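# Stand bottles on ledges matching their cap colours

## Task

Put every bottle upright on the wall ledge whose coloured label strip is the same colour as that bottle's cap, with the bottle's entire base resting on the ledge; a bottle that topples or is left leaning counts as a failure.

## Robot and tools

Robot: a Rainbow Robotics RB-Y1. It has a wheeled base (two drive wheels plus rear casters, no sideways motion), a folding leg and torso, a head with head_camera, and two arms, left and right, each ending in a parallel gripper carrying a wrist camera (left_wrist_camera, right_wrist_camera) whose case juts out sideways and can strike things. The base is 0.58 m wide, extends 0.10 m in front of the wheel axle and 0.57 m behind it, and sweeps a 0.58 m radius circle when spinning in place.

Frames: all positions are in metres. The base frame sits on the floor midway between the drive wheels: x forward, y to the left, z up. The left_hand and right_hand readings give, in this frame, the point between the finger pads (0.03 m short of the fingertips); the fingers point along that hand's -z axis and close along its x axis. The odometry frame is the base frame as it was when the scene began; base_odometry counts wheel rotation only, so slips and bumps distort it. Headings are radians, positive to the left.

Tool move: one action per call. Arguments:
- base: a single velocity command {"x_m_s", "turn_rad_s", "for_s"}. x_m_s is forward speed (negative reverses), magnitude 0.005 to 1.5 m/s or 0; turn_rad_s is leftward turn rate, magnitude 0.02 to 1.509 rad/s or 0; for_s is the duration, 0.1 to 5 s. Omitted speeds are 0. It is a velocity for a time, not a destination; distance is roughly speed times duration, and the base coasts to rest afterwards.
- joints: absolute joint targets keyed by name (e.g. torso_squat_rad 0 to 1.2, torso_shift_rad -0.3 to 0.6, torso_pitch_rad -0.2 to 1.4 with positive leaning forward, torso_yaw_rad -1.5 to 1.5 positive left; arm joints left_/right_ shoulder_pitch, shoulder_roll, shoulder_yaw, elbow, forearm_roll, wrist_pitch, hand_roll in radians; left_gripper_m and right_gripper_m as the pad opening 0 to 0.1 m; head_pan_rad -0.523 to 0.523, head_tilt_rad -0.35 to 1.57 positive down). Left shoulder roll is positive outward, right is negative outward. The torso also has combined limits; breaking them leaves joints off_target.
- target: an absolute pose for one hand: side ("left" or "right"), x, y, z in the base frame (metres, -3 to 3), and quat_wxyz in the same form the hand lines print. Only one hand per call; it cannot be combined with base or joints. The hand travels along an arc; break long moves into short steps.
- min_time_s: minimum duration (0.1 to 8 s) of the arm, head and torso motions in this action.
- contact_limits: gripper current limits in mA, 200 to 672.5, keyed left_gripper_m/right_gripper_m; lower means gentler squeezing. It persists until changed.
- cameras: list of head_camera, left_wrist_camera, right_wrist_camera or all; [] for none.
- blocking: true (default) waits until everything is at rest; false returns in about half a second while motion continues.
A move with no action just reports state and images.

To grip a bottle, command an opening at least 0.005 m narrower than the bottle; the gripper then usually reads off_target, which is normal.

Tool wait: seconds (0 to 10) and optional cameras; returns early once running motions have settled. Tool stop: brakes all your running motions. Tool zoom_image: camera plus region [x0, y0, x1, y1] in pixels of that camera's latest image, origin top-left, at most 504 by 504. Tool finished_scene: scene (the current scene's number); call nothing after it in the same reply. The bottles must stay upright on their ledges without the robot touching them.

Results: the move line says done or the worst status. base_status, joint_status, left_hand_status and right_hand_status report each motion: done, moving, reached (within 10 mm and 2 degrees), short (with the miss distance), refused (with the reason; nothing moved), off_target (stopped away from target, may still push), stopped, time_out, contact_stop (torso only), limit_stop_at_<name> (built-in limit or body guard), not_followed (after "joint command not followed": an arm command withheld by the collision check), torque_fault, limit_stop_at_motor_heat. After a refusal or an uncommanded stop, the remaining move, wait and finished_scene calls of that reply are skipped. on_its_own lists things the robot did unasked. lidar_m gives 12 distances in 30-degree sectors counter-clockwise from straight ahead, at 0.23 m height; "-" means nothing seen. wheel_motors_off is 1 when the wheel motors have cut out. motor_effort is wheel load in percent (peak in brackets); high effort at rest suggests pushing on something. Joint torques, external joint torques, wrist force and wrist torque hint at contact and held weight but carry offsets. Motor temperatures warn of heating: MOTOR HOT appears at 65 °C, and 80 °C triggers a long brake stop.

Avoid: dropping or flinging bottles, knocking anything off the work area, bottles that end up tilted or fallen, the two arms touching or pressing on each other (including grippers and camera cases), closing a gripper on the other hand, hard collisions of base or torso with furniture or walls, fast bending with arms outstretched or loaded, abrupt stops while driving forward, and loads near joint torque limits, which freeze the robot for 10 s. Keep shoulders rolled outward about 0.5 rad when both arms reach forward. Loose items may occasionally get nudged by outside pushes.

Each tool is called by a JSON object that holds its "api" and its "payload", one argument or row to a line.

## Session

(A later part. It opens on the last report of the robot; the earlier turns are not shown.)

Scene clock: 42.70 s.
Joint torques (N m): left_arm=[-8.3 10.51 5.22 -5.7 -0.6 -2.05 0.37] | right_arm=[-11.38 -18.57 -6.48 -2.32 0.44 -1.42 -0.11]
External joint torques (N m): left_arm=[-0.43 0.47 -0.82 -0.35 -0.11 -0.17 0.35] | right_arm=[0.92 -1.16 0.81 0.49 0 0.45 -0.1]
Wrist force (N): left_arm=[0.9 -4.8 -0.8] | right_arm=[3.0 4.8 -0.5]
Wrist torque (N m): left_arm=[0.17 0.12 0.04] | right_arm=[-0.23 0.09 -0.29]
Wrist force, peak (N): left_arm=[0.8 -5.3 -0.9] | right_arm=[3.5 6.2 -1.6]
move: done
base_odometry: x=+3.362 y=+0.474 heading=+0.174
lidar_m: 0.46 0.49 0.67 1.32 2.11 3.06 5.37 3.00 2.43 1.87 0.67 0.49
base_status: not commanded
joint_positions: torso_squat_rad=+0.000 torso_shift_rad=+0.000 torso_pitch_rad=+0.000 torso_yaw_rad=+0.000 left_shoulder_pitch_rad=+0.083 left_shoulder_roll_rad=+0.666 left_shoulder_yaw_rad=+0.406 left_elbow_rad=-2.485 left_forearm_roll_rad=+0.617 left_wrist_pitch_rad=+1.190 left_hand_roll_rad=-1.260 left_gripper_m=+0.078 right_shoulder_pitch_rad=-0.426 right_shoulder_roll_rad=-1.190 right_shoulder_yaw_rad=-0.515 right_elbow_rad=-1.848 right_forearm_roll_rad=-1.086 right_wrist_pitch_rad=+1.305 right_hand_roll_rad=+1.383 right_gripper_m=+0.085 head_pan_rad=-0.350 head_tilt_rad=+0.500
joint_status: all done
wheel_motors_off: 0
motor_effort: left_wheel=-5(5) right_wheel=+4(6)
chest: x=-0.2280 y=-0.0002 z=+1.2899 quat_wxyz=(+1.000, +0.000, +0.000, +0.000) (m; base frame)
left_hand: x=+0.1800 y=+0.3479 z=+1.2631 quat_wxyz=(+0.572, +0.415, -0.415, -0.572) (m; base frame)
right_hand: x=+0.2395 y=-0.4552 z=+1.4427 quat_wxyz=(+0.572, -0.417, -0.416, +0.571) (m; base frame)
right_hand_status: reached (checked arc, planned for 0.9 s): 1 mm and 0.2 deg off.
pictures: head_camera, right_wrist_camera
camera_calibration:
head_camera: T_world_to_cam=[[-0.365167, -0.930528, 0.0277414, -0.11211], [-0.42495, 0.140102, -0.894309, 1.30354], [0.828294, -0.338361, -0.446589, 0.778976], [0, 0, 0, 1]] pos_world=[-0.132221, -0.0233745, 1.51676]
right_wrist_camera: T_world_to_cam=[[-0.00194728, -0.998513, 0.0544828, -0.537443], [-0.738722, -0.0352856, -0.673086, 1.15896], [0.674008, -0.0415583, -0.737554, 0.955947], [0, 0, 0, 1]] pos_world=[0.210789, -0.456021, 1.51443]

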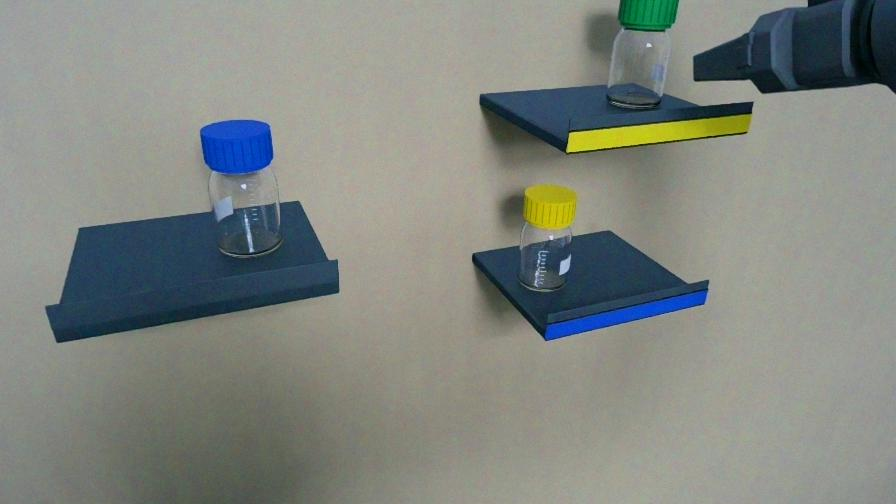

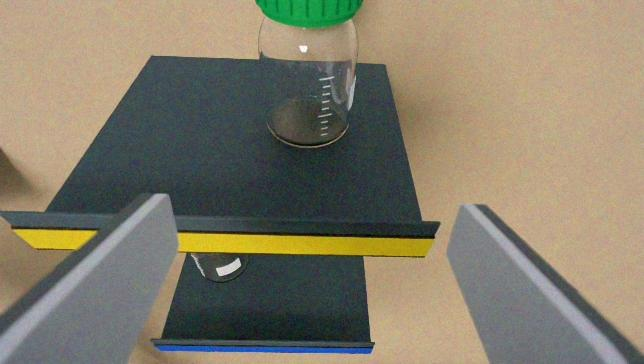

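{"api": "move", "payload": {
  "target": {"side": "right", "x": 0.305, "y": -0.456, "z": 1.434, "quat_wxyz": [0.57206, -0.41563, -0.41563, 0.57206]}
}}

{"api": "move", "payload": {
  "target": {"side": "right", "x": 0.382, "y": -0.456, "z": 1.426, "quat_wxyz": [0.57206, -0.41563, -0.41563, 0.57206]}
}}

{"api": "move", "payload": {
  "joints": {"right_gripper_m": 0.045}
}}

{"api": "move", "payload": {
  "target": {"side": "right", "x": 0.38, "y": -0.456, "z": 1.448, "quat_wxyz": [0.57206, -0.41563, -0.41563, 0.57206]}
}}

{"api": "move", "payload": {
  "target": {"side": "right", "x": 0.29, "y": -0.45, "z": 1.458, "quat_wxyz": [0.57206, -0.41563, -0.41563, 0.57206]}
}}

{"api": "move", "payload": {
  "target": {"side": "right", "x": 0.20, "y": -0.25, "z": 1.43, "quat_wxyz": [0.57206, -0.41563, -0.41563, 0.57206]}
}}

{"api": "move", "payload": {
  "target": {"side": "right", "x": 0.21, "y": -0.02, "z": 1.38, "quat_wxyz": [0.57206, -0.41563, -0.41563, 0.57206]}
}}

{"api": "move", "payload": {
  "target": {"side": "right", "x": 0.29, "y": 0.036, "z": 1.37, "quat_wxyz": [0.57206, -0.41563, -0.41563, 0.57206]},
  "cameras": ["head_camera", "right_wrist_camera"]
}}

Scene clock: 45.03 s.
Joint torques (N m): left_arm=[-8.34 10.62 5.19 -5.74 -0.56 -2 0.32] | right_arm=[-15.98 -18.9 -6.63 -3.88 0.37 -1.77 0.07]
External joint torques (N m): left_arm=[-0.48 0.58 -0.85 -0.39 -0.07 -0.12 0.31] | right_arm=[-0.35 -2.15 1.04 0.22 0.04 0.12 0.08]
Wrist force (N): left_arm=[0.9 -4.9 -1.0] | right_arm=[3.1 4.4 -1.0]
Wrist torque (N m): left_arm=[0.18 0.12 0.04] | right_arm=[-0.23 0.11 -0.28]
Wrist force, peak (N): left_arm=[0.5 -5.3 -0.7] | right_arm=[2.3 5.7 -2.3]
move: done
base_odometry: x=+3.362 y=+0.474 heading=+0.174
lidar_m: 0.46 0.48 0.66 1.32 2.11 3.07 5.38 3.00 2.43 1.87 0.67 0.48
base_status: not commanded
joint_positions: torso_squat_rad=+0.000 torso_shift_rad=+0.000 torso_pitch_rad=+0.000 torso_yaw_rad=+0.000 left_shoulder_pitch_rad=+0.083 left_shoulder_roll_rad=+0.666 left_shoulder_yaw_rad=+0.406 left_elbow_rad=-2.485 left_forearm_roll_rad=+0.617 left_wrist_pitch_rad=+1.190 left_hand_roll_rad=-1.260 left_gripper_m=+0.078 right_shoulder_pitch_rad=-0.647 right_shoulder_roll_rad=-1.162 right_shoulder_yaw_rad=-0.258 right_elbow_rad=-1.603 right_forearm_roll_rad=-1.013 right_wrist_pitch_rad=+1.180 right_hand_roll_rad=+1.449 right_gripper_m=+0.085 head_pan_rad=-0.350 head_tilt_rad=+0.500
joint_status: all done
wheel_motors_off: 0
motor_effort: left_wheel=-5(5) right_wheel=+4(5)
chest: x=-0.2280 y=-0.0002 z=+1.2899 quat_wxyz=(+1.000, +0.000, +0.000, +0.000) (m; base frame)
left_hand: x=+0.1801 y=+0.3479 z=+1.2631 quat_wxyz=(+0.572, +0.415, -0.415, -0.572) (m; base frame)
right_hand: x=+0.3049 y=-0.4560 z=+1.4339 quat_wxyz=(+0.572, -0.416, -0.416, +0.572) (m; base frame)
right_hand_status: reached (checked arc, planned for 0.6 s): 0 mm and 0.0 deg off.
pictures: none

Scene clock: 46.13 s.
Joint torques (N m): left_arm=[-8.08 10.76 5.04 -5.56 -0.63 -1.96 0.31] | right_arm=[-20.25 -15.93 -4.75 -5.56 0.04 -1.68 -0.2]
External joint torques (N m): left_arm=[-0.21 0.72 -1 -0.2 -0.15 -0.08 0.3] | right_arm=[-0.4 -1.01 1.62 0.61 -0.03 0.23 -0.19]
Wrist force (N): left_arm=[0.8 -4.8 -0.7] | right_arm=[3.2 4.4 -1.0]
Wrist torque (N m): left_arm=[0.17 0.12 0.04] | right_arm=[-0.21 0.08 -0.27]
Wrist force, peak (N): left_arm=[1.0 -5.1 -1.2] | right_arm=[4.0 4.5 -2.7]
move: done
base_odometry: x=+3.362 y=+0.474 heading=+0.174
lidar_m: 0.46 0.48 0.66 1.32 2.11 3.07 5.38 3.00 2.43 1.87 0.67 0.48
base_status: not commanded
joint_positions: torso_squat_rad=+0.000 torso_shift_rad=+0.000 torso_pitch_rad=+0.000 torso_yaw_rad=+0.000 left_shoulder_pitch_rad=+0.083 left_shoulder_roll_rad=+0.666 left_shoulder_yaw_rad=+0.406 left_elbow_rad=-2.485 left_forearm_roll_rad=+0.617 left_wrist_pitch_rad=+1.190 left_hand_roll_rad=-1.260 left_gripper_m=+0.078 right_shoulder_pitch_rad=-0.945 right_shoulder_roll_rad=-1.041 right_shoulder_yaw_rad=-0.062 right_elbow_rad=-1.216 right_forearm_roll_rad=-0.931 right_wrist_pitch_rad=+1.056 right_hand_roll_rad=+1.612 right_gripper_m=+0.085 head_pan_rad=-0.350 head_tilt_rad=+0.500
joint_status: all done
wheel_motors_off: 0
motor_effort: left_wheel=-5(5) right_wheel=+4(5)
chest: x=-0.2280 y=-0.0002 z=+1.2899 quat_wxyz=(+1.000, +0.000, +0.000, +0.000) (m; base frame)
left_hand: x=+0.1801 y=+0.3479 z=+1.2631 quat_wxyz=(+0.572, +0.415, -0.415, -0.572) (m; base frame)
right_hand: x=+0.3812 y=-0.4555 z=+1.4258 quat_wxyz=(+0.572, -0.417, -0.416, +0.571) (m; base frame)
right_hand_status: reached (checked arc, planned for 0.7 s): 1 mm and 0.2 deg off.
pictures: none

Scene clock: 47.07 s.
Joint torques (N m): left_arm=[-8.09 10.41 5.27 -5.79 -0.63 -2.11 0.23] | right_arm=[-20.07 -16.81 -4.64 -5.49 0.24 -1.74 -0.12]
External joint torques (N m): left_arm=[-0.23 0.37 -0.78 -0.44 -0.15 -0.23 0.22] | right_arm=[-0.21 -1.88 1.74 0.67 0.17 0.17 -0.12]
Wrist force (N): left_arm=[0.9 -5.1 -1.0] | right_arm=[2.5 4.1 -0.5]
Wrist torque (N m): left_arm=[0.20 0.13 0.04] | right_arm=[-0.24 0.03 -0.23]
Wrist force, peak (N): left_arm=[1.1 -5.1 -1.1] | right_arm=[3.9 5.5 -0.2]
move: off_target
base_odometry: x=+3.362 y=+0.474 heading=+0.174
lidar_m: 0.46 0.48 0.67 1.33 2.11 3.07 5.38 3.00 2.43 1.87 0.68 0.49
base_status: not commanded
joint_positions: torso_squat_rad=+0.000 torso_shift_rad=+0.000 torso_pitch_rad=+0.000 torso_yaw_rad=+0.000 left_shoulder_pitch_rad=+0.083 left_shoulder_roll_rad=+0.666 left_shoulder_yaw_rad=+0.406 left_elbow_rad=-2.485 left_forearm_roll_rad=+0.617 left_wrist_pitch_rad=+1.190 left_hand_roll_rad=-1.260 left_gripper_m=+0.078 right_shoulder_pitch_rad=-0.945 right_shoulder_roll_rad=-1.042 right_shoulder_yaw_rad=-0.062 right_elbow_rad=-1.216 right_forearm_roll_rad=-0.931 right_wrist_pitch_rad=+1.056 right_hand_roll_rad=+1.612 right_gripper_m=+0.055 head_pan_rad=-0.350 head_tilt_rad=+0.500
joint_status: right_gripper_m off_target (ended at +0.055, target +0.045)
wheel_motors_off: 0
motor_effort: left_wheel=-6(6) right_wheel=+4(5)
chest: x=-0.2280 y=-0.0002 z=+1.2899 quat_wxyz=(+1.000, +0.000, +0.000, +0.000) (m; base frame)
left_hand: x=+0.1801 y=+0.3479 z=+1.2631 quat_wxyz=(+0.572, +0.415, -0.415, -0.572) (m; base frame)
right_hand: x=+0.3812 y=-0.4555 z=+1.4258 quat_wxyz=(+0.572, -0.417, -0.416, +0.571) (m; base frame)
pictures: none

Scene clock: 48.27 s.
Joint torques (N m): left_arm=[-7.95 10.75 5.12 -5.65 -0.56 -1.98 0.28] | right_arm=[-19.74 -16.56 -3.64 -5.79 0 -1.9 0.11]
External joint torques (N m): left_arm=[-0.09 0.71 -0.92 -0.29 -0.08 -0.1 0.27] | right_arm=[0.27 -2.31 2.35 0.36 -0.04 0 0.12]
Wrist force (N): left_arm=[1.1 -4.7 -0.9] | right_arm=[2.3 5.7 -1.8]
Wrist torque (N m): left_arm=[0.15 0.14 0.04] | right_arm=[-0.18 -0.02 -0.23]
Wrist force, peak (N): left_arm=[0.8 -5.1 -1.1] | right_arm=[2.4 8.0 -2.1]
move: done
base_odometry: x=+3.362 y=+0.474 heading=+0.174
lidar_m: 0.46 0.48 0.66 1.33 2.11 3.06 5.37 3.01 2.43 1.87 0.67 0.49
base_status: not commanded
joint_positions: torso_squat_rad=+0.000 torso_shift_rad=+0.000 torso_pitch_rad=+0.000 torso_yaw_rad=+0.000 left_shoulder_pitch_rad=+0.083 left_shoulder_roll_rad=+0.666 left_shoulder_yaw_rad=+0.406 left_elbow_rad=-2.485 left_forearm_roll_rad=+0.617 left_wrist_pitch_rad=+1.190 left_hand_roll_rad=-1.260 left_gripper_m=+0.078 right_shoulder_pitch_rad=-1.022 right_shoulder_roll_rad=-1.057 right_shoulder_yaw_rad=-0.046 right_elbow_rad=-1.165 right_forearm_roll_rad=-0.940 right_wrist_pitch_rad=+1.093 right_hand_roll_rad=+1.629 right_gripper_m=+0.055 head_pan_rad=-0.350 head_tilt_rad=+0.500
joint_status: all done
wheel_motors_off: 0
motor_effort: left_wheel=-5(5) right_wheel=+3(5)
chest: x=-0.2280 y=-0.0002 z=+1.2899 quat_wxyz=(+1.000, +0.000, +0.000, +0.000) (m; base frame)
left_hand: x=+0.1801 y=+0.3479 z=+1.2632 quat_wxyz=(+0.572, +0.415, -0.415, -0.572) (m; base frame)
right_hand: x=+0.3800 y=-0.4560 z=+1.4480 quat_wxyz=(+0.572, -0.416, -0.416, +0.572) (m; base frame)
right_hand_status: reached (checked arc, planned for 0.3 s): 0 mm and 0.0 deg off.
pictures: none

Scene clock: 49.37 s.
Joint torques (N m): left_arm=[-8.35 10.63 5.23 -5.59 -0.46 -2.14 0.28] | right_arm=[-14.49 -18.02 -7.86 -3.44 0.3 -2.06 0.1]
External joint torques (N m): left_arm=[-0.49 0.59 -0.82 -0.24 0.02 -0.25 0.27] | right_arm=[0.61 -1.64 -0.26 -0.03 -0.1 -0.18 0.11]
Wrist force (N): left_arm=[1.0 -4.8 -0.8] | right_arm=[2.7 6.3 -1.5]
Wrist torque (N m): left_arm=[0.16 0.14 0.04] | right_arm=[-0.26 0.04 -0.14]
Wrist force, peak (N): left_arm=[0.8 -5.1 -0.8] | right_arm=[3.2 7.4 -1.6]
move: done
base_odometry: x=+3.362 y=+0.474 heading=+0.174
lidar_m: 0.46 0.49 0.66 1.32 2.11 3.07 5.38 3.00 2.43 1.87 0.67 0.48
base_status: not commanded
joint_positions: torso_squat_rad=+0.000 torso_shift_rad=+0.000 torso_pitch_rad=+0.000 torso_yaw_rad=+0.000 left_shoulder_pitch_rad=+0.083 left_shoulder_roll_rad=+0.666 left_shoulder_yaw_rad=+0.406 left_elbow_rad=-2.485 left_forearm_roll_rad=+0.617 left_wrist_pitch_rad=+1.190 left_hand_roll_rad=-1.260 left_gripper_m=+0.078 right_shoulder_pitch_rad=-0.686 right_shoulder_roll_rad=-1.220 right_shoulder_yaw_rad=-0.260 right_elbow_rad=-1.624 right_forearm_roll_rad=-1.054 right_wrist_pitch_rad=+1.246 right_hand_roll_rad=+1.412 right_gripper_m=+0.055 head_pan_rad=-0.350 head_tilt_rad=+0.500
joint_status: all done
wheel_motors_off: 0
motor_effort: left_wheel=-4(5) right_wheel=+4(5)
chest: x=-0.2280 y=-0.0003 z=+1.2899 quat_wxyz=(+1.000, +0.000, +0.000, +0.000) (m; base frame)
left_hand: x=+0.1801 y=+0.3479 z=+1.2632 quat_wxyz=(+0.572, +0.415, -0.415, -0.572) (m; base frame)
right_hand: x=+0.2900 y=-0.4500 z=+1.4585 quat_wxyz=(+0.573, -0.412, -0.413, +0.576) (m; base frame)
right_hand_status: reached (checked arc, planned for 0.8 s): 1 mm and 0.7 deg off.
pictures: none

Scene clock: 50.70 s.
Joint torques (N m): left_arm=[-8.18 10.27 4.83 -5.65 -0.53 -2.04 0.31] | right_arm=[-14.51 -11.01 -6.58 1.85 1.5 -1.5 0.04]
External joint torques (N m): left_arm=[-0.31 0.22 -1.22 -0.29 -0.05 -0.15 0.29] | right_arm=[-1.35 -1.11 1 0.22 -0.1 -0.4 0.05]
Wrist force (N): left_arm=[0.9 -4.7 -1.0] | right_arm=[2.9 6.1 -1.5]
Wrist torque (N m): left_arm=[0.15 0.12 0.05] | right_arm=[-0.19 0.06 -0.19]
Wrist force, peak (N): left_arm=[1.1 -5.2 -1.0] | right_arm=[3.6 7.5 -2.6]
move: done
base_odometry: x=+3.362 y=+0.474 heading=+0.174
lidar_m: 0.47 0.49 0.66 1.32 2.12 3.07 5.37 3.01 2.43 1.87 0.67 0.48
base_status: not commanded
joint_positions: torso_squat_rad=+0.000 torso_shift_rad=+0.000 torso_pitch_rad=+0.000 torso_yaw_rad=+0.000 left_shoulder_pitch_rad=+0.083 left_shoulder_roll_rad=+0.666 left_shoulder_yaw_rad=+0.406 left_elbow_rad=-2.485 left_forearm_roll_rad=+0.617 left_wrist_pitch_rad=+1.190 left_hand_roll_rad=-1.260 left_gripper_m=+0.078 right_shoulder_pitch_rad=-0.821 right_shoulder_roll_rad=-1.197 right_shoulder_yaw_rad=+0.035 right_elbow_rad=-2.414 right_forearm_roll_rad=-0.812 right_wrist_pitch_rad=+1.642 right_hand_roll_rad=+0.610 right_gripper_m=+0.055 head_pan_rad=-0.350 head_tilt_rad=+0.500
joint_status: all done
wheel_motors_off: 0
motor_effort: left_wheel=-5(5) right_wheel=+3(5)
chest: x=-0.2280 y=-0.0003 z=+1.2899 quat_wxyz=(+1.000, +0.000, +0.000, +0.000) (m; base frame)
left_hand: x=+0.1801 y=+0.3479 z=+1.2632 quat_wxyz=(+0.572, +0.415, -0.415, -0.572) (m; base frame)
right_hand: x=+0.1997 y=-0.2505 z=+1.4302 quat_wxyz=(+0.570, -0.416, -0.417, +0.572) (m; base frame)
right_hand_status: reached (checked arc, planned for 1.0 s): 1 mm and 0.3 deg off.
pictures: none

Scene clock: 52.33 s.
Joint torques (N m): left_arm=[-8.08 10.42 5.54 -5.47 -0.48 -1.89 0.36] | right_arm=[-17.6 -8.24 -9 1.56 1.83 0.07 0.14]
External joint torques (N m): left_arm=[-0.22 0.38 -0.5 -0.11 0.01 0 0.35] | right_arm=[0.01 -1.79 0.71 0.18 -0.02 0.15 0.14]
Wrist force (N): left_arm=[0.9 -5.0 -0.9] | right_arm=[3.8 5.1 -2.2]
Wrist torque (N m): left_arm=[0.18 0.13 0.04] | right_arm=[-0.10 0.16 -0.14]
Wrist force, peak (N): left_arm=[0.9 -5.2 -1.2] | right_arm=[3.4 7.2 -4.0]
move: done
base_odometry: x=+3.362 y=+0.474 heading=+0.174
lidar_m: 0.46 0.48 0.67 1.32 2.12 3.07 5.37 3.01 2.43 1.87 0.66 0.48
base_status: not commanded
joint_positions: torso_squat_rad=+0.000 torso_shift_rad=+0.000 torso_pitch_rad=+0.000 torso_yaw_rad=+0.000 left_shoulder_pitch_rad=+0.083 left_shoulder_roll_rad=+0.666 left_shoulder_yaw_rad=+0.406 left_elbow_rad=-2.485 left_forearm_roll_rad=+0.617 left_wrist_pitch_rad=+1.190 left_hand_roll_rad=-1.260 left_gripper_m=+0.078 right_shoulder_pitch_rad=-1.584 right_shoulder_roll_rad=-0.659 right_shoulder_yaw_rad=+0.998 right_elbow_rad=-2.153 right_forearm_roll_rad=-0.519 right_wrist_pitch_rad=+1.919 right_hand_roll_rad=+0.034 right_gripper_m=+0.055 head_pan_rad=-0.350 head_tilt_rad=+0.500
joint_status: all done
wheel_motors_off: 0
motor_effort: left_wheel=-5(6) right_wheel=+4(5)
chest: x=-0.2280 y=-0.0002 z=+1.2899 quat_wxyz=(+1.000, +0.000, +0.000, +0.000) (m; base frame)
left_hand: x=+0.1801 y=+0.3479 z=+1.2631 quat_wxyz=(+0.572, +0.415, -0.415, -0.572) (m; base frame)
right_hand: x=+0.2100 y=-0.0199 z=+1.3799 quat_wxyz=(+0.572, -0.415, -0.416, +0.572) (m; base frame)
right_hand_status: reached (checked arc, planned for 1.1 s): 0 mm and 0.0 deg off.
pictures: none

Scene clock: 53.90 s.
Joint torques (N m): left_arm=[-8 10.58 5.12 -5.37 -0.51 -2.06 0.43] | right_arm=[-20.76 -9.54 -8.41 0.25 2.23 0 -0.05]
External joint torques (N m): left_arm=[-0.14 0.54 -0.92 -0.01 -0.02 -0.18 0.42] | right_arm=[-0.35 -1.75 1.88 -0.15 0.29 0.27 -0.04]
Wrist force (N): left_arm=[1.0 -5.1 -1.0] | right_arm=[4.2 6.1 -1.8]
Wrist torque (N m): left_arm=[0.20 0.14 0.05] | right_arm=[-0.25 0.15 -0.29]
Wrist force, peak (N): left_arm=[1.0 -5.1 -1.0] | right_arm=[4.5 7.3 -2.7]
move: done
base_odometry: x=+3.362 y=+0.474 heading=+0.174
lidar_m: 0.47 0.49 0.66 1.32 2.11 3.06 5.38 3.00 2.43 1.86 0.67 0.48
base_status: not commanded
joint_positions: torso_squat_rad=+0.000 torso_shift_rad=+0.000 torso_pitch_rad=+0.000 torso_yaw_rad=+0.000 left_shoulder_pitch_rad=+0.083 left_shoulder_roll_rad=+0.666 left_shoulder_yaw_rad=+0.406 left_elbow_rad=-2.485 left_forearm_roll_rad=+0.617 left_wrist_pitch_rad=+1.190 left_hand_roll_rad=-1.260 left_gripper_m=+0.078 right_shoulder_pitch_rad=-1.620 right_shoulder_roll_rad=-0.473 right_shoulder_yaw_rad=+1.066 right_elbow_rad=-1.689 right_forearm_roll_rad=-0.415 right_wrist_pitch_rad=+1.649 right_hand_roll_rad=+0.135 right_gripper_m=+0.055 head_pan_rad=-0.350 head_tilt_rad=+0.500
joint_status: all done
wheel_motors_off: 0
motor_effort: left_wheel=-5(5) right_wheel=+4(5)
chest: x=-0.2280 y=-0.0002 z=+1.2899 quat_wxyz=(+1.000, +0.000, +0.000, +0.000) (m; base frame)
left_hand: x=+0.1801 y=+0.3479 z=+1.2631 quat_wxyz=(+0.572, +0.415, -0.415, -0.572) (m; base frame)
right_hand: x=+0.2900 y=+0.0360 z=+1.3699 quat_wxyz=(+0.572, -0.415, -0.416, +0.572) (m; base frame)
right_hand_status: reached (checked arc, planned for 0.8 s): 0 mm and 0.0 deg off.
pictures: head_camera, right_wrist_camera
camera_calibration:
head_camera: T_world_to_cam=[[-0.365149, -0.930535, 0.0277728, -0.112156], [-0.425038, 0.140098, -0.894268, 1.30346], [0.828257, -0.338346, -0.446669, 0.779093], [0, 0, 0, 1]] pos_world=[-0.132221, -0.0233745, 1.51676]
right_wrist_camera: T_world_to_cam=[[0.0000766356, -0.998538, 0.0540518, -0.0429103], [-0.740292, -0.0363948, -0.671299, 1.16261], [0.672285, -0.0399627, -0.739213, 0.891273], [0, 0, 0, 1]] pos_world=[0.261488, 0.0350832, 1.44162]

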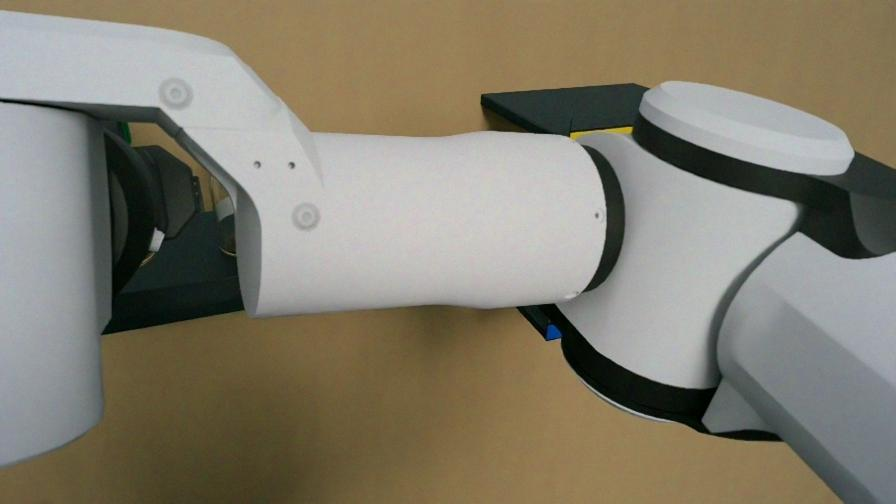

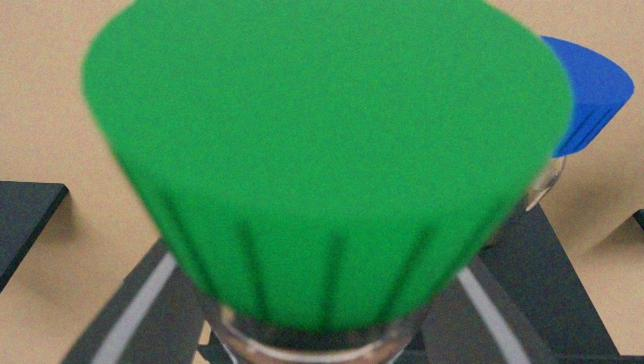

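{"api": "move", "payload": {
  "target": {"side": "right", "x": 0.376, "y": 0.037, "z": 1.352, "quat_wxyz": [0.57206, -0.41563, -0.41563, 0.57206]},
  "cameras": ["right_wrist_camera"]
}}

{"api": "move", "payload": {
  "target": {"side": "right", "x": 0.376, "y": 0.037, "z": 1.329, "quat_wxyz": [0.57206, -0.41563, -0.41563, 0.57206]},
  "min_time_s": 0.6
}}

{"api": "move", "payload": {
  "target": {"side": "right", "x": 0.376, "y": 0.037, "z": 1.324, "quat_wxyz": [0.57206, -0.41563, -0.41563, 0.57206]},
  "min_time_s": 0.4
}}

Scene clock: 55.67 s.
Joint torques (N m): left_arm=[-8.23 10.62 5.04 -5.48 -0.6 -2.13 0.41] | right_arm=[-23.29 -9.76 -7.3 -0.87 2.02 -0.21 -0.11]
External joint torques (N m): left_arm=[-0.37 0.58 -1 -0.13 -0.11 -0.25 0.39] | right_arm=[-0.16 -1.07 2.01 -0.39 0.19 0.26 -0.1]
Wrist force (N): left_arm=[1.0 -4.8 -0.8] | right_arm=[4.4 5.7 -1.9]
Wrist torque (N m): left_arm=[0.17 0.13 0.03] | right_arm=[-0.16 0.23 -0.29]
Wrist force, peak (N): left_arm=[0.9 -5.2 -1.3] | right_arm=[4.2 7.0 -2.4]
move: done
base_odometry: x=+3.362 y=+0.474 heading=+0.174
lidar_m: 0.46 0.48 0.66 1.32 2.12 3.06 5.38 3.01 2.43 1.87 0.68 0.49
base_status: not commanded
joint_positions: torso_squat_rad=+0.000 torso_shift_rad=+0.000 torso_pitch_rad=+0.000 torso_yaw_rad=+0.000 left_shoulder_pitch_rad=+0.083 left_shoulder_roll_rad=+0.666 left_shoulder_yaw_rad=+0.406 left_elbow_rad=-2.485 left_forearm_roll_rad=+0.617 left_wrist_pitch_rad=+1.190 left_hand_roll_rad=-1.260 left_gripper_m=+0.078 right_shoulder_pitch_rad=-1.606 right_shoulder_roll_rad=-0.379 right_shoulder_yaw_rad=+1.084 right_elbow_rad=-1.266 right_forearm_roll_rad=-0.368 right_wrist_pitch_rad=+1.319 right_hand_roll_rad=+0.244 right_gripper_m=+0.055 head_pan_rad=-0.350 head_tilt_rad=+0.500
joint_status: all done
wheel_motors_off: 0
motor_effort: left_wheel=-5(6) right_wheel=+3(5)
chest: x=-0.2280 y=-0.0002 z=+1.2899 quat_wxyz=(+1.000, +0.000, +0.000, +0.000) (m; base frame)
left_hand: x=+0.1801 y=+0.3479 z=+1.2631 quat_wxyz=(+0.572, +0.415, -0.415, -0.572) (m; base frame)
right_hand: x=+0.3760 y=+0.0370 z=+1.3519 quat_wxyz=(+0.572, -0.416, -0.416, +0.572) (m; base frame)
right_hand_status: reached (checked arc, planned for 0.8 s): 0 mm and 0.0 deg off.
pictures: right_wrist_camera
camera_calibration:
right_wrist_camera: T_world_to_cam=[[-0.0000781658, -0.998545, 0.0539171, -0.0407995], [-0.740199, -0.0361955, -0.671413, 1.21435], [0.672388, -0.0399619, -0.739119, 0.820017], [0, 0, 0, 1]] pos_world=[0.347488, 0.0359832, 1.42362]

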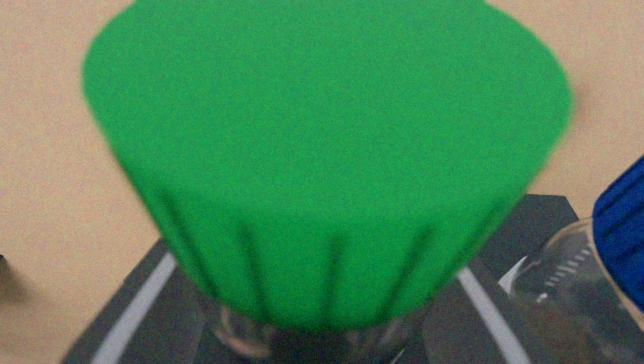

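Scene clock: 56.60 s.
Joint torques (N m): left_arm=[-8.31 10.3 5.45 -5.5 -0.58 -1.94 0.22] | right_arm=[-22.96 -8.33 -7.04 -0.85 2.14 -0.48 -0.01]
External joint torques (N m): left_arm=[-0.45 0.26 -0.59 -0.15 -0.09 -0.06 0.2] | right_arm=[0.16 0.01 2.42 -0.24 0.29 -0.08 0]
Wrist force (N): left_arm=[0.9 -4.9 -1.0] | right_arm=[3.8 5.5 -1.8]
Wrist torque (N m): left_arm=[0.17 0.12 0.03] | right_arm=[-0.20 0.11 -0.06]
Wrist force, peak (N): left_arm=[0.7 -5.1 -1.1] | right_arm=[3.9 6.5 -1.9]
move: done
base_odometry: x=+3.362 y=+0.474 heading=+0.174
lidar_m: 0.46 0.48 0.66 1.33 2.11 3.07 5.38 3.00 2.43 1.87 0.67 0.49
base_status: not commanded
joint_positions: torso_squat_rad=+0.000 torso_shift_rad=+0.000 torso_pitch_rad=+0.000 torso_yaw_rad=+0.000 left_shoulder_pitch_rad=+0.083 left_shoulder_roll_rad=+0.666 left_shoulder_yaw_rad=+0.406 left_elbow_rad=-2.485 left_forearm_roll_rad=+0.617 left_wrist_pitch_rad=+1.190 left_hand_roll_rad=-1.260 left_gripper_m=+0.078 right_shoulder_pitch_rad=-1.566 right_shoulder_roll_rad=-0.373 right_shoulder_yaw_rad=+1.110 right_elbow_rad=-1.285 right_forearm_roll_rad=-0.332 right_wrist_pitch_rad=+1.312 right_hand_roll_rad=+0.206 right_gripper_m=+0.055 head_pan_rad=-0.350 head_tilt_rad=+0.500
joint_status: all done
wheel_motors_off: 0
motor_effort: left_wheel=-5(5) right_wheel=+4(5)
chest: x=-0.2280 y=-0.0002 z=+1.2899 quat_wxyz=(+1.000, +0.000, +0.000, +0.000) (m; base frame)
left_hand: x=+0.1801 y=+0.3479 z=+1.2631 quat_wxyz=(+0.572, +0.415, -0.415, -0.572) (m; base frame)
right_hand: x=+0.3752 y=+0.0370 z=+1.3293 quat_wxyz=(+0.572, -0.415, -0.415, +0.573) (m; base frame)
right_hand_status: reached (checked arc, planned for 0.6 s): 1 mm and 0.1 deg off.
pictures: none

Scene clock: 57.33 s.
Joint torques (N m): left_arm=[-7.95 10.67 5.2 -5.62 -0.56 -1.92 0.25] | right_arm=[-16.6 -6.29 -4.2 0.96 0.06 -0.3 -0.01]
External joint torques (N m): left_arm=[-0.09 0.62 -0.84 -0.26 -0.07 -0.03 0.23] | right_arm=[6.54 1.99 5.26 1.6 -1.77 0.08 -0.01]
Wrist force (N): left_arm=[0.7 -4.9 -0.8] | right_arm=[1.3 -5.3 5.8]
Wrist torque (N m): left_arm=[0.18 0.11 0.02] | right_arm=[-0.11 -0.05 -0.26]
Wrist force, peak (N): left_arm=[1.0 -5.0 -1.2] | right_arm=[1.6 -5.7 7.2]
move: done
base_odometry: x=+3.362 y=+0.474 heading=+0.174
lidar_m: 0.46 0.48 0.67 1.32 2.11 3.07 5.38 3.00 2.43 1.86 0.66 0.48
base_status: not commanded
joint_positions: torso_squat_rad=+0.000 torso_shift_rad=+0.000 torso_pitch_rad=+0.000 torso_yaw_rad=+0.000 left_shoulder_pitch_rad=+0.083 left_shoulder_roll_rad=+0.666 left_shoulder_yaw_rad=+0.406 left_elbow_rad=-2.485 left_forearm_roll_rad=+0.617 left_wrist_pitch_rad=+1.190 left_hand_roll_rad=-1.260 left_gripper_m=+0.078 right_shoulder_pitch_rad=-1.558 right_shoulder_roll_rad=-0.370 right_shoulder_yaw_rad=+1.117 right_elbow_rad=-1.284 right_forearm_roll_rad=-0.320 right_wrist_pitch_rad=+1.307 right_hand_roll_rad=+0.196 right_gripper_m=+0.055 head_pan_rad=-0.350 head_tilt_rad=+0.500
joint_status: all done
wheel_motors_off: 0
motor_effort: left_wheel=-5(5) right_wheel=+5(5)
chest: x=-0.2282 y=-0.0002 z=+1.2899 quat_wxyz=(+1.000, +0.000, +0.000, +0.000) (m; base frame)
left_hand: x=+0.1799 y=+0.3479 z=+1.2633 quat_wxyz=(+0.572, +0.415, -0.416, -0.572) (m; base frame)
right_hand: x=+0.3757 y=+0.0370 z=+1.3256 quat_wxyz=(+0.572, -0.416, -0.417, +0.571) (m; base frame)
right_hand_status: reached (checked arc, planned for 0.4 s): 2 mm and 0.1 deg off.
pictures: none

{"api": "move", "payload": {
  "joints": {"right_gripper_m": 0.078}
}}

{"api": "move", "payload": {
  "target": {"side": "right", "x": 0.29, "y": 0.036, "z": 1.342, "quat_wxyz": [0.57206, -0.41563, -0.41563, 0.57206]}
}}

{"api": "move", "payload": {
  "target": {"side": "right", "x": 0.21, "y": -0.08, "z": 1.35, "quat_wxyz": [0.57206, -0.41563, -0.41563, 0.57206]}
}}

{"api": "move", "payload": {
  "joints": {"right_shoulder_pitch_rad": 0.083, "right_shoulder_roll_rad": -0.666, "right_shoulder_yaw_rad": -0.406, "right_elbow_rad": -2.485, "right_forearm_roll_rad": -0.617, "right_wrist_pitch_rad": 1.19, "right_hand_roll_rad": 1.26, "head_pan_rad": 0.35}
}}

{"api": "move", "payload": {
  "target": {"side": "left", "x": 0.245, "y": 0.433, "z": 1.426, "quat_wxyz": [0.57206, 0.41563, -0.41563, -0.57206]},
  "cameras": ["head_camera", "left_wrist_camera"]
}}

Scene clock: 58.97 s.
Joint torques (N m): left_arm=[-7.96 10.26 5.34 -5.59 -0.53 -2.04 0.25] | right_arm=[-21.12 -8.12 -7.13 -0.28 1.36 -0.32 -0.01]
External joint torques (N m): left_arm=[-0.1 0.22 -0.71 -0.24 -0.05 -0.15 0.24] | right_arm=[2.02 0.14 2.33 0.36 -0.48 0.07 0]
Wrist force (N): left_arm=[1.0 -4.9 -1.0] | right_arm=[3.9 4.3 -1.0]
Wrist torque (N m): left_arm=[0.19 0.13 0.05] | right_arm=[-0.30 0.17 -0.13]
Wrist force, peak (N): left_arm=[0.8 -5.2 -1.0] | right_arm=[1.8 -5.5 6.8]
move: done
base_odometry: x=+3.362 y=+0.474 heading=+0.174
lidar_m: 0.47 0.48 0.67 1.32 2.11 3.06 5.37 3.00 2.43 1.87 0.67 0.49
base_status: not commanded
joint_positions: torso_squat_rad=+0.000 torso_shift_rad=+0.000 torso_pitch_rad=+0.000 torso_yaw_rad=+0.000 left_shoulder_pitch_rad=+0.083 left_shoulder_roll_rad=+0.666 left_shoulder_yaw_rad=+0.406 left_elbow_rad=-2.485 left_forearm_roll_rad=+0.617 left_wrist_pitch_rad=+1.190 left_hand_roll_rad=-1.260 left_gripper_m=+0.078 right_shoulder_pitch_rad=-1.557 right_shoulder_roll_rad=-0.369 right_shoulder_yaw_rad=+1.117 right_elbow_rad=-1.284 right_forearm_roll_rad=-0.320 right_wrist_pitch_rad=+1.307 right_hand_roll_rad=+0.196 right_gripper_m=+0.078 head_pan_rad=-0.350 head_tilt_rad=+0.500
joint_status: all done
wheel_motors_off: 0
motor_effort: left_wheel=-5(5) right_wheel=+4(5)
chest: x=-0.2281 y=-0.0002 z=+1.2899 quat_wxyz=(+1.000, +0.000, +0.000, +0.000) (m; base frame)
left_hand: x=+0.1800 y=+0.3479 z=+1.2632 quat_wxyz=(+0.572, +0.415, -0.415, -0.572) (m; base frame)
right_hand: x=+0.3759 y=+0.0369 z=+1.3245 quat_wxyz=(+0.572, -0.416, -0.416, +0.572) (m; base frame)
pictures: none

Scene clock: 60.10 s.
Joint torques (N m): left_arm=[-8.15 10.63 5.31 -5.63 -0.57 -2.04 0.33] | right_arm=[-19.71 -8.61 -9.8 -0.06 1.98 -0.39 -0.04]
External joint torques (N m): left_arm=[-0.29 0.59 -0.73 -0.28 -0.08 -0.16 0.31] | right_arm=[0.76 -1.23 0.62 -0.09 0.04 -0.19 -0.04]
Wrist force (N): left_arm=[0.8 -4.8 -1.1] | right_arm=[3.8 4.0 -1.3]
Wrist torque (N m): left_arm=[0.19 0.13 0.05] | right_arm=[-0.18 0.24 -0.16]
Wrist force, peak (N): left_arm=[1.0 -5.2 -1.3] | right_arm=[4.8 5.2 -1.3]
move: done
base_odometry: x=+3.362 y=+0.474 heading=+0.174
lidar_m: 0.46 0.48 0.66 1.32 2.11 3.07 5.37 3.00 2.43 1.87 0.68 0.49
base_status: not commanded
joint_positions: torso_squat_rad=+0.000 torso_shift_rad=+0.000 torso_pitch_rad=+0.000 torso_yaw_rad=+0.000 left_shoulder_pitch_rad=+0.083 left_shoulder_roll_rad=+0.666 left_shoulder_yaw_rad=+0.406 left_elbow_rad=-2.485 left_forearm_roll_rad=+0.617 left_wrist_pitch_rad=+1.190 left_hand_roll_rad=-1.260 left_gripper_m=+0.078 right_shoulder_pitch_rad=-1.566 right_shoulder_roll_rad=-0.460 right_shoulder_yaw_rad=+1.105 right_elbow_rad=-1.708 right_forearm_roll_rad=-0.358 right_wrist_pitch_rad=+1.640 right_hand_roll_rad=+0.098 right_gripper_m=+0.078 head_pan_rad=-0.350 head_tilt_rad=+0.500
joint_status: all done
wheel_motors_off: 0
motor_effort: left_wheel=-5(5) right_wheel=+4(5)
chest: x=-0.2281 y=-0.0002 z=+1.2899 quat_wxyz=(+1.000, +0.000, +0.000, +0.000) (m; base frame)
left_hand: x=+0.1800 y=+0.3479 z=+1.2632 quat_wxyz=(+0.572, +0.415, -0.415, -0.572) (m; base frame)
right_hand: x=+0.2906 y=+0.0362 z=+1.3419 quat_wxyz=(+0.572, -0.416, -0.415, +0.572) (m; base frame)
right_hand_status: reached (checked arc, planned for 0.8 s): 1 mm and 0.0 deg off.
pictures: none

Scene clock: 61.43 s.
Joint torques (N m): left_arm=[-8.19 10.4 4.97 -5.67 -0.52 -1.88 0.34] | right_arm=[-16.08 -5.73 -9.78 0.79 1.75 -0.36 -0.02]
External joint torques (N m): left_arm=[-0.33 0.36 -1.08 -0.32 -0.04 0 0.32] | right_arm=[0.84 0.3 -0.27 -0.26 -0.15 -0.31 -0.02]
Wrist force (N): left_arm=[1.0 -5.0 -1.0] | right_arm=[3.9 3.7 -1.4]
Wrist torque (N m): left_arm=[0.19 0.14 0.04] | right_arm=[-0.13 0.15 -0.10]
Wrist force, peak (N): left_arm=[0.8 -5.1 -1.2] | right_arm=[4.4 5.3 -1.4]
move: done
base_odometry: x=+3.362 y=+0.474 heading=+0.174
lidar_m: 0.46 0.49 0.67 1.32 2.11 3.07 5.38 3.00 2.43 1.87 0.67 0.49
base_status: not commanded
joint_positions: torso_squat_rad=+0.000 torso_shift_rad=+0.000 torso_pitch_rad=+0.000 torso_yaw_rad=+0.000 left_shoulder_pitch_rad=+0.083 left_shoulder_roll_rad=+0.666 left_shoulder_yaw_rad=+0.406 left_elbow_rad=-2.485 left_forearm_roll_rad=+0.617 left_wrist_pitch_rad=+1.190 left_hand_roll_rad=-1.260 left_gripper_m=+0.078 right_shoulder_pitch_rad=-1.429 right_shoulder_roll_rad=-0.866 right_shoulder_yaw_rad=+1.008 right_elbow_rad=-2.341 right_forearm_roll_rad=-0.471 right_wrist_pitch_rad=+1.842 right_hand_roll_rad=+0.019 right_gripper_m=+0.078 head_pan_rad=-0.350 head_tilt_rad=+0.500
joint_status: all done
wheel_motors_off: 0
motor_effort: left_wheel=-5(5) right_wheel=+4(5)
chest: x=-0.2281 y=-0.0002 z=+1.2899 quat_wxyz=(+1.000, +0.000, +0.000, +0.000) (m; base frame)
left_hand: x=+0.1800 y=+0.3479 z=+1.2632 quat_wxyz=(+0.572, +0.415, -0.415, -0.572) (m; base frame)
right_hand: x=+0.2101 y=-0.0800 z=+1.3500 quat_wxyz=(+0.572, -0.416, -0.415, +0.572) (m; base frame)
right_hand_status: reached (checked arc, planned for 0.9 s): 0 mm and 0.1 deg off.
pictures: none

Scene clock: 63.17 s.
Joint torques (N m): left_arm=[-8.26 10.49 5.15 -5.56 -0.62 -2.03 0.41] | right_arm=[-7.86 -11.37 -4.4 -5.14 0.6 -1.43 -0.12]
External joint torques (N m): left_arm=[-0.4 0.44 -0.89 -0.2 -0.13 -0.14 0.39] | right_arm=[-0.32 -0.75 1.48 0.16 -0.05 0.39 -0.11]
Wrist force (N): left_arm=[0.7 -5.1 -0.8] | right_arm=[2.7 4.3 -2.0]
Wrist torque (N m): left_arm=[0.19 0.11 0.05] | right_arm=[-0.23 -0.02 -0.26]
Wrist force, peak (N): left_arm=[1.1 -5.2 -0.9] | right_arm=[4.3 4.4 -1.4]
move: done
base_odometry: x=+3.362 y=+0.474 heading=+0.174
lidar_m: 0.47 0.48 0.67 1.32 2.11 3.06 5.37 3.01 2.43 1.87 0.67 0.49
base_status: not commanded
joint_positions: torso_squat_rad=+0.000 torso_shift_rad=+0.000 torso_pitch_rad=+0.000 torso_yaw_rad=+0.000 left_shoulder_pitch_rad=+0.083 left_shoulder_roll_rad=+0.666 left_shoulder_yaw_rad=+0.406 left_elbow_rad=-2.485 left_forearm_roll_rad=+0.617 left_wrist_pitch_rad=+1.190 left_hand_roll_rad=-1.260 left_gripper_m=+0.078 right_shoulder_pitch_rad=+0.083 right_shoulder_roll_rad=-0.666 right_shoulder_yaw_rad=-0.406 right_elbow_rad=-2.485 right_forearm_roll_rad=-0.617 right_wrist_pitch_rad=+1.190 right_hand_roll_rad=+1.260 right_gripper_m=+0.078 head_pan_rad=+0.350 head_tilt_rad=+0.500
joint_status: all done
wheel_motors_off: 0
motor_effort: left_wheel=-5(5) right_wheel=+3(5)
chest: x=-0.2280 y=-0.0003 z=+1.2899 quat_wxyz=(+1.000, +0.000, +0.000, +0.000) (m; base frame)
left_hand: x=+0.1800 y=+0.3479 z=+1.2632 quat_wxyz=(+0.572, +0.415, -0.415, -0.572) (m; base frame)
right_hand: x=+0.1800 y=-0.3484 z=+1.2625 quat_wxyz=(+0.573, -0.415, -0.416, +0.572) (m; base frame)
pictures: none

Scene clock: 64.47 s.
Joint torques (N m): left_arm=[-12.39 15.9 7.34 -2.08 -0.59 -1.94 0.04] | right_arm=[-7.27 -10.72 -4.89 -5.1 0.41 -1.62 -0.29]
External joint torques (N m): left_arm=[0.47 -0.22 -0.39 0.59 -0.18 -0.03 0.03] | right_arm=[0.27 -0.1 0.99 0.2 -0.24 0.2 -0.29]
Wrist force (N): left_arm=[0.8 -5.0 -1.4] | right_arm=[2.8 4.3 -1.6]
Wrist torque (N m): left_arm=[0.19 0.11 0.03] | right_arm=[-0.18 0.01 -0.24]
Wrist force, peak (N): left_arm=[1.5 -5.6 -1.3] | right_arm=[2.9 5.4 -2.1]
move: done
base_odometry: x=+3.362 y=+0.474 heading=+0.174
lidar_m: 0.46 0.49 0.66 1.32 2.12 3.07 5.37 3.00 2.43 1.86 0.67 0.49
base_status: not commanded
joint_positions: torso_squat_rad=+0.000 torso_shift_rad=+0.000 torso_pitch_rad=+0.000 torso_yaw_rad=+0.000 left_shoulder_pitch_rad=-0.421 left_shoulder_roll_rad=+1.135 left_shoulder_yaw_rad=+0.476 left_elbow_rad=-1.927 left_forearm_roll_rad=+1.015 left_wrist_pitch_rad=+1.308 left_hand_roll_rad=-1.325 left_gripper_m=+0.078 right_shoulder_pitch_rad=+0.083 right_shoulder_roll_rad=-0.666 right_shoulder_yaw_rad=-0.406 right_elbow_rad=-2.485 right_forearm_roll_rad=-0.617 right_wrist_pitch_rad=+1.190 right_hand_roll_rad=+1.260 right_gripper_m=+0.078 head_pan_rad=+0.350 head_tilt_rad=+0.500
joint_status: all done
wheel_motors_off: 0
motor_effort: left_wheel=-5(5) right_wheel=+4(5)
chest: x=-0.2280 y=-0.0002 z=+1.2899 quat_wxyz=(+1.000, +0.000, +0.000, +0.000) (m; base frame)
left_hand: x=+0.2448 y=+0.4330 z=+1.4264 quat_wxyz=(+0.572, +0.416, -0.416, -0.572) (m; base frame)
left_hand_status: reached (checked arc, planned for 0.9 s): 0 mm and 0.1 deg off.
right_hand: x=+0.1800 y=-0.3483 z=+1.2625 quat_wxyz=(+0.573, -0.415, -0.416, +0.572) (m; base frame)
pictures: head_camera, left_wrist_camera
camera_calibration:
head_camera: T_world_to_cam=[[0.320071, -0.946988, 0.0277117, 0.0290813], [-0.414843, -0.16639, -0.89455, 1.3058], [0.851739, 0.274824, -0.446108, 0.783351], [0, 0, 0, 1]] pos_world=[-0.134816, 0.0295279, 1.51676]
left_wrist_camera: T_world_to_cam=[[-0.0355561, -0.999351, 0.00584434, 0.43202], [-0.716495, 0.0214147, -0.697263, 1.18803], [0.696685, -0.0289794, -0.716791, 0.938631], [0, 0, 0, 1]] pos_world=[0.21265, 0.433499, 1.49865]

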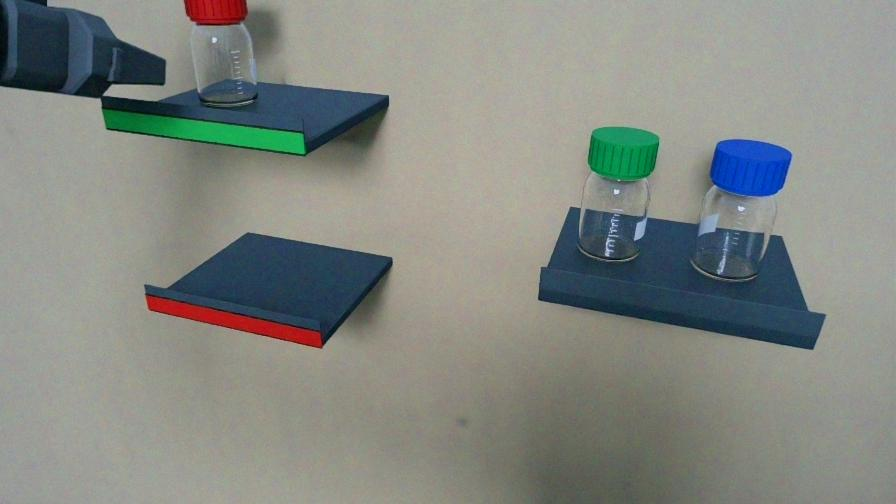

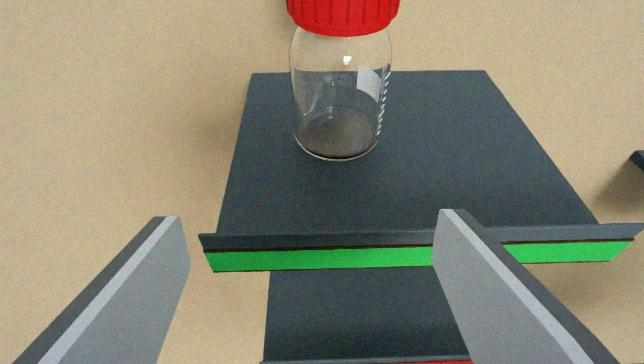

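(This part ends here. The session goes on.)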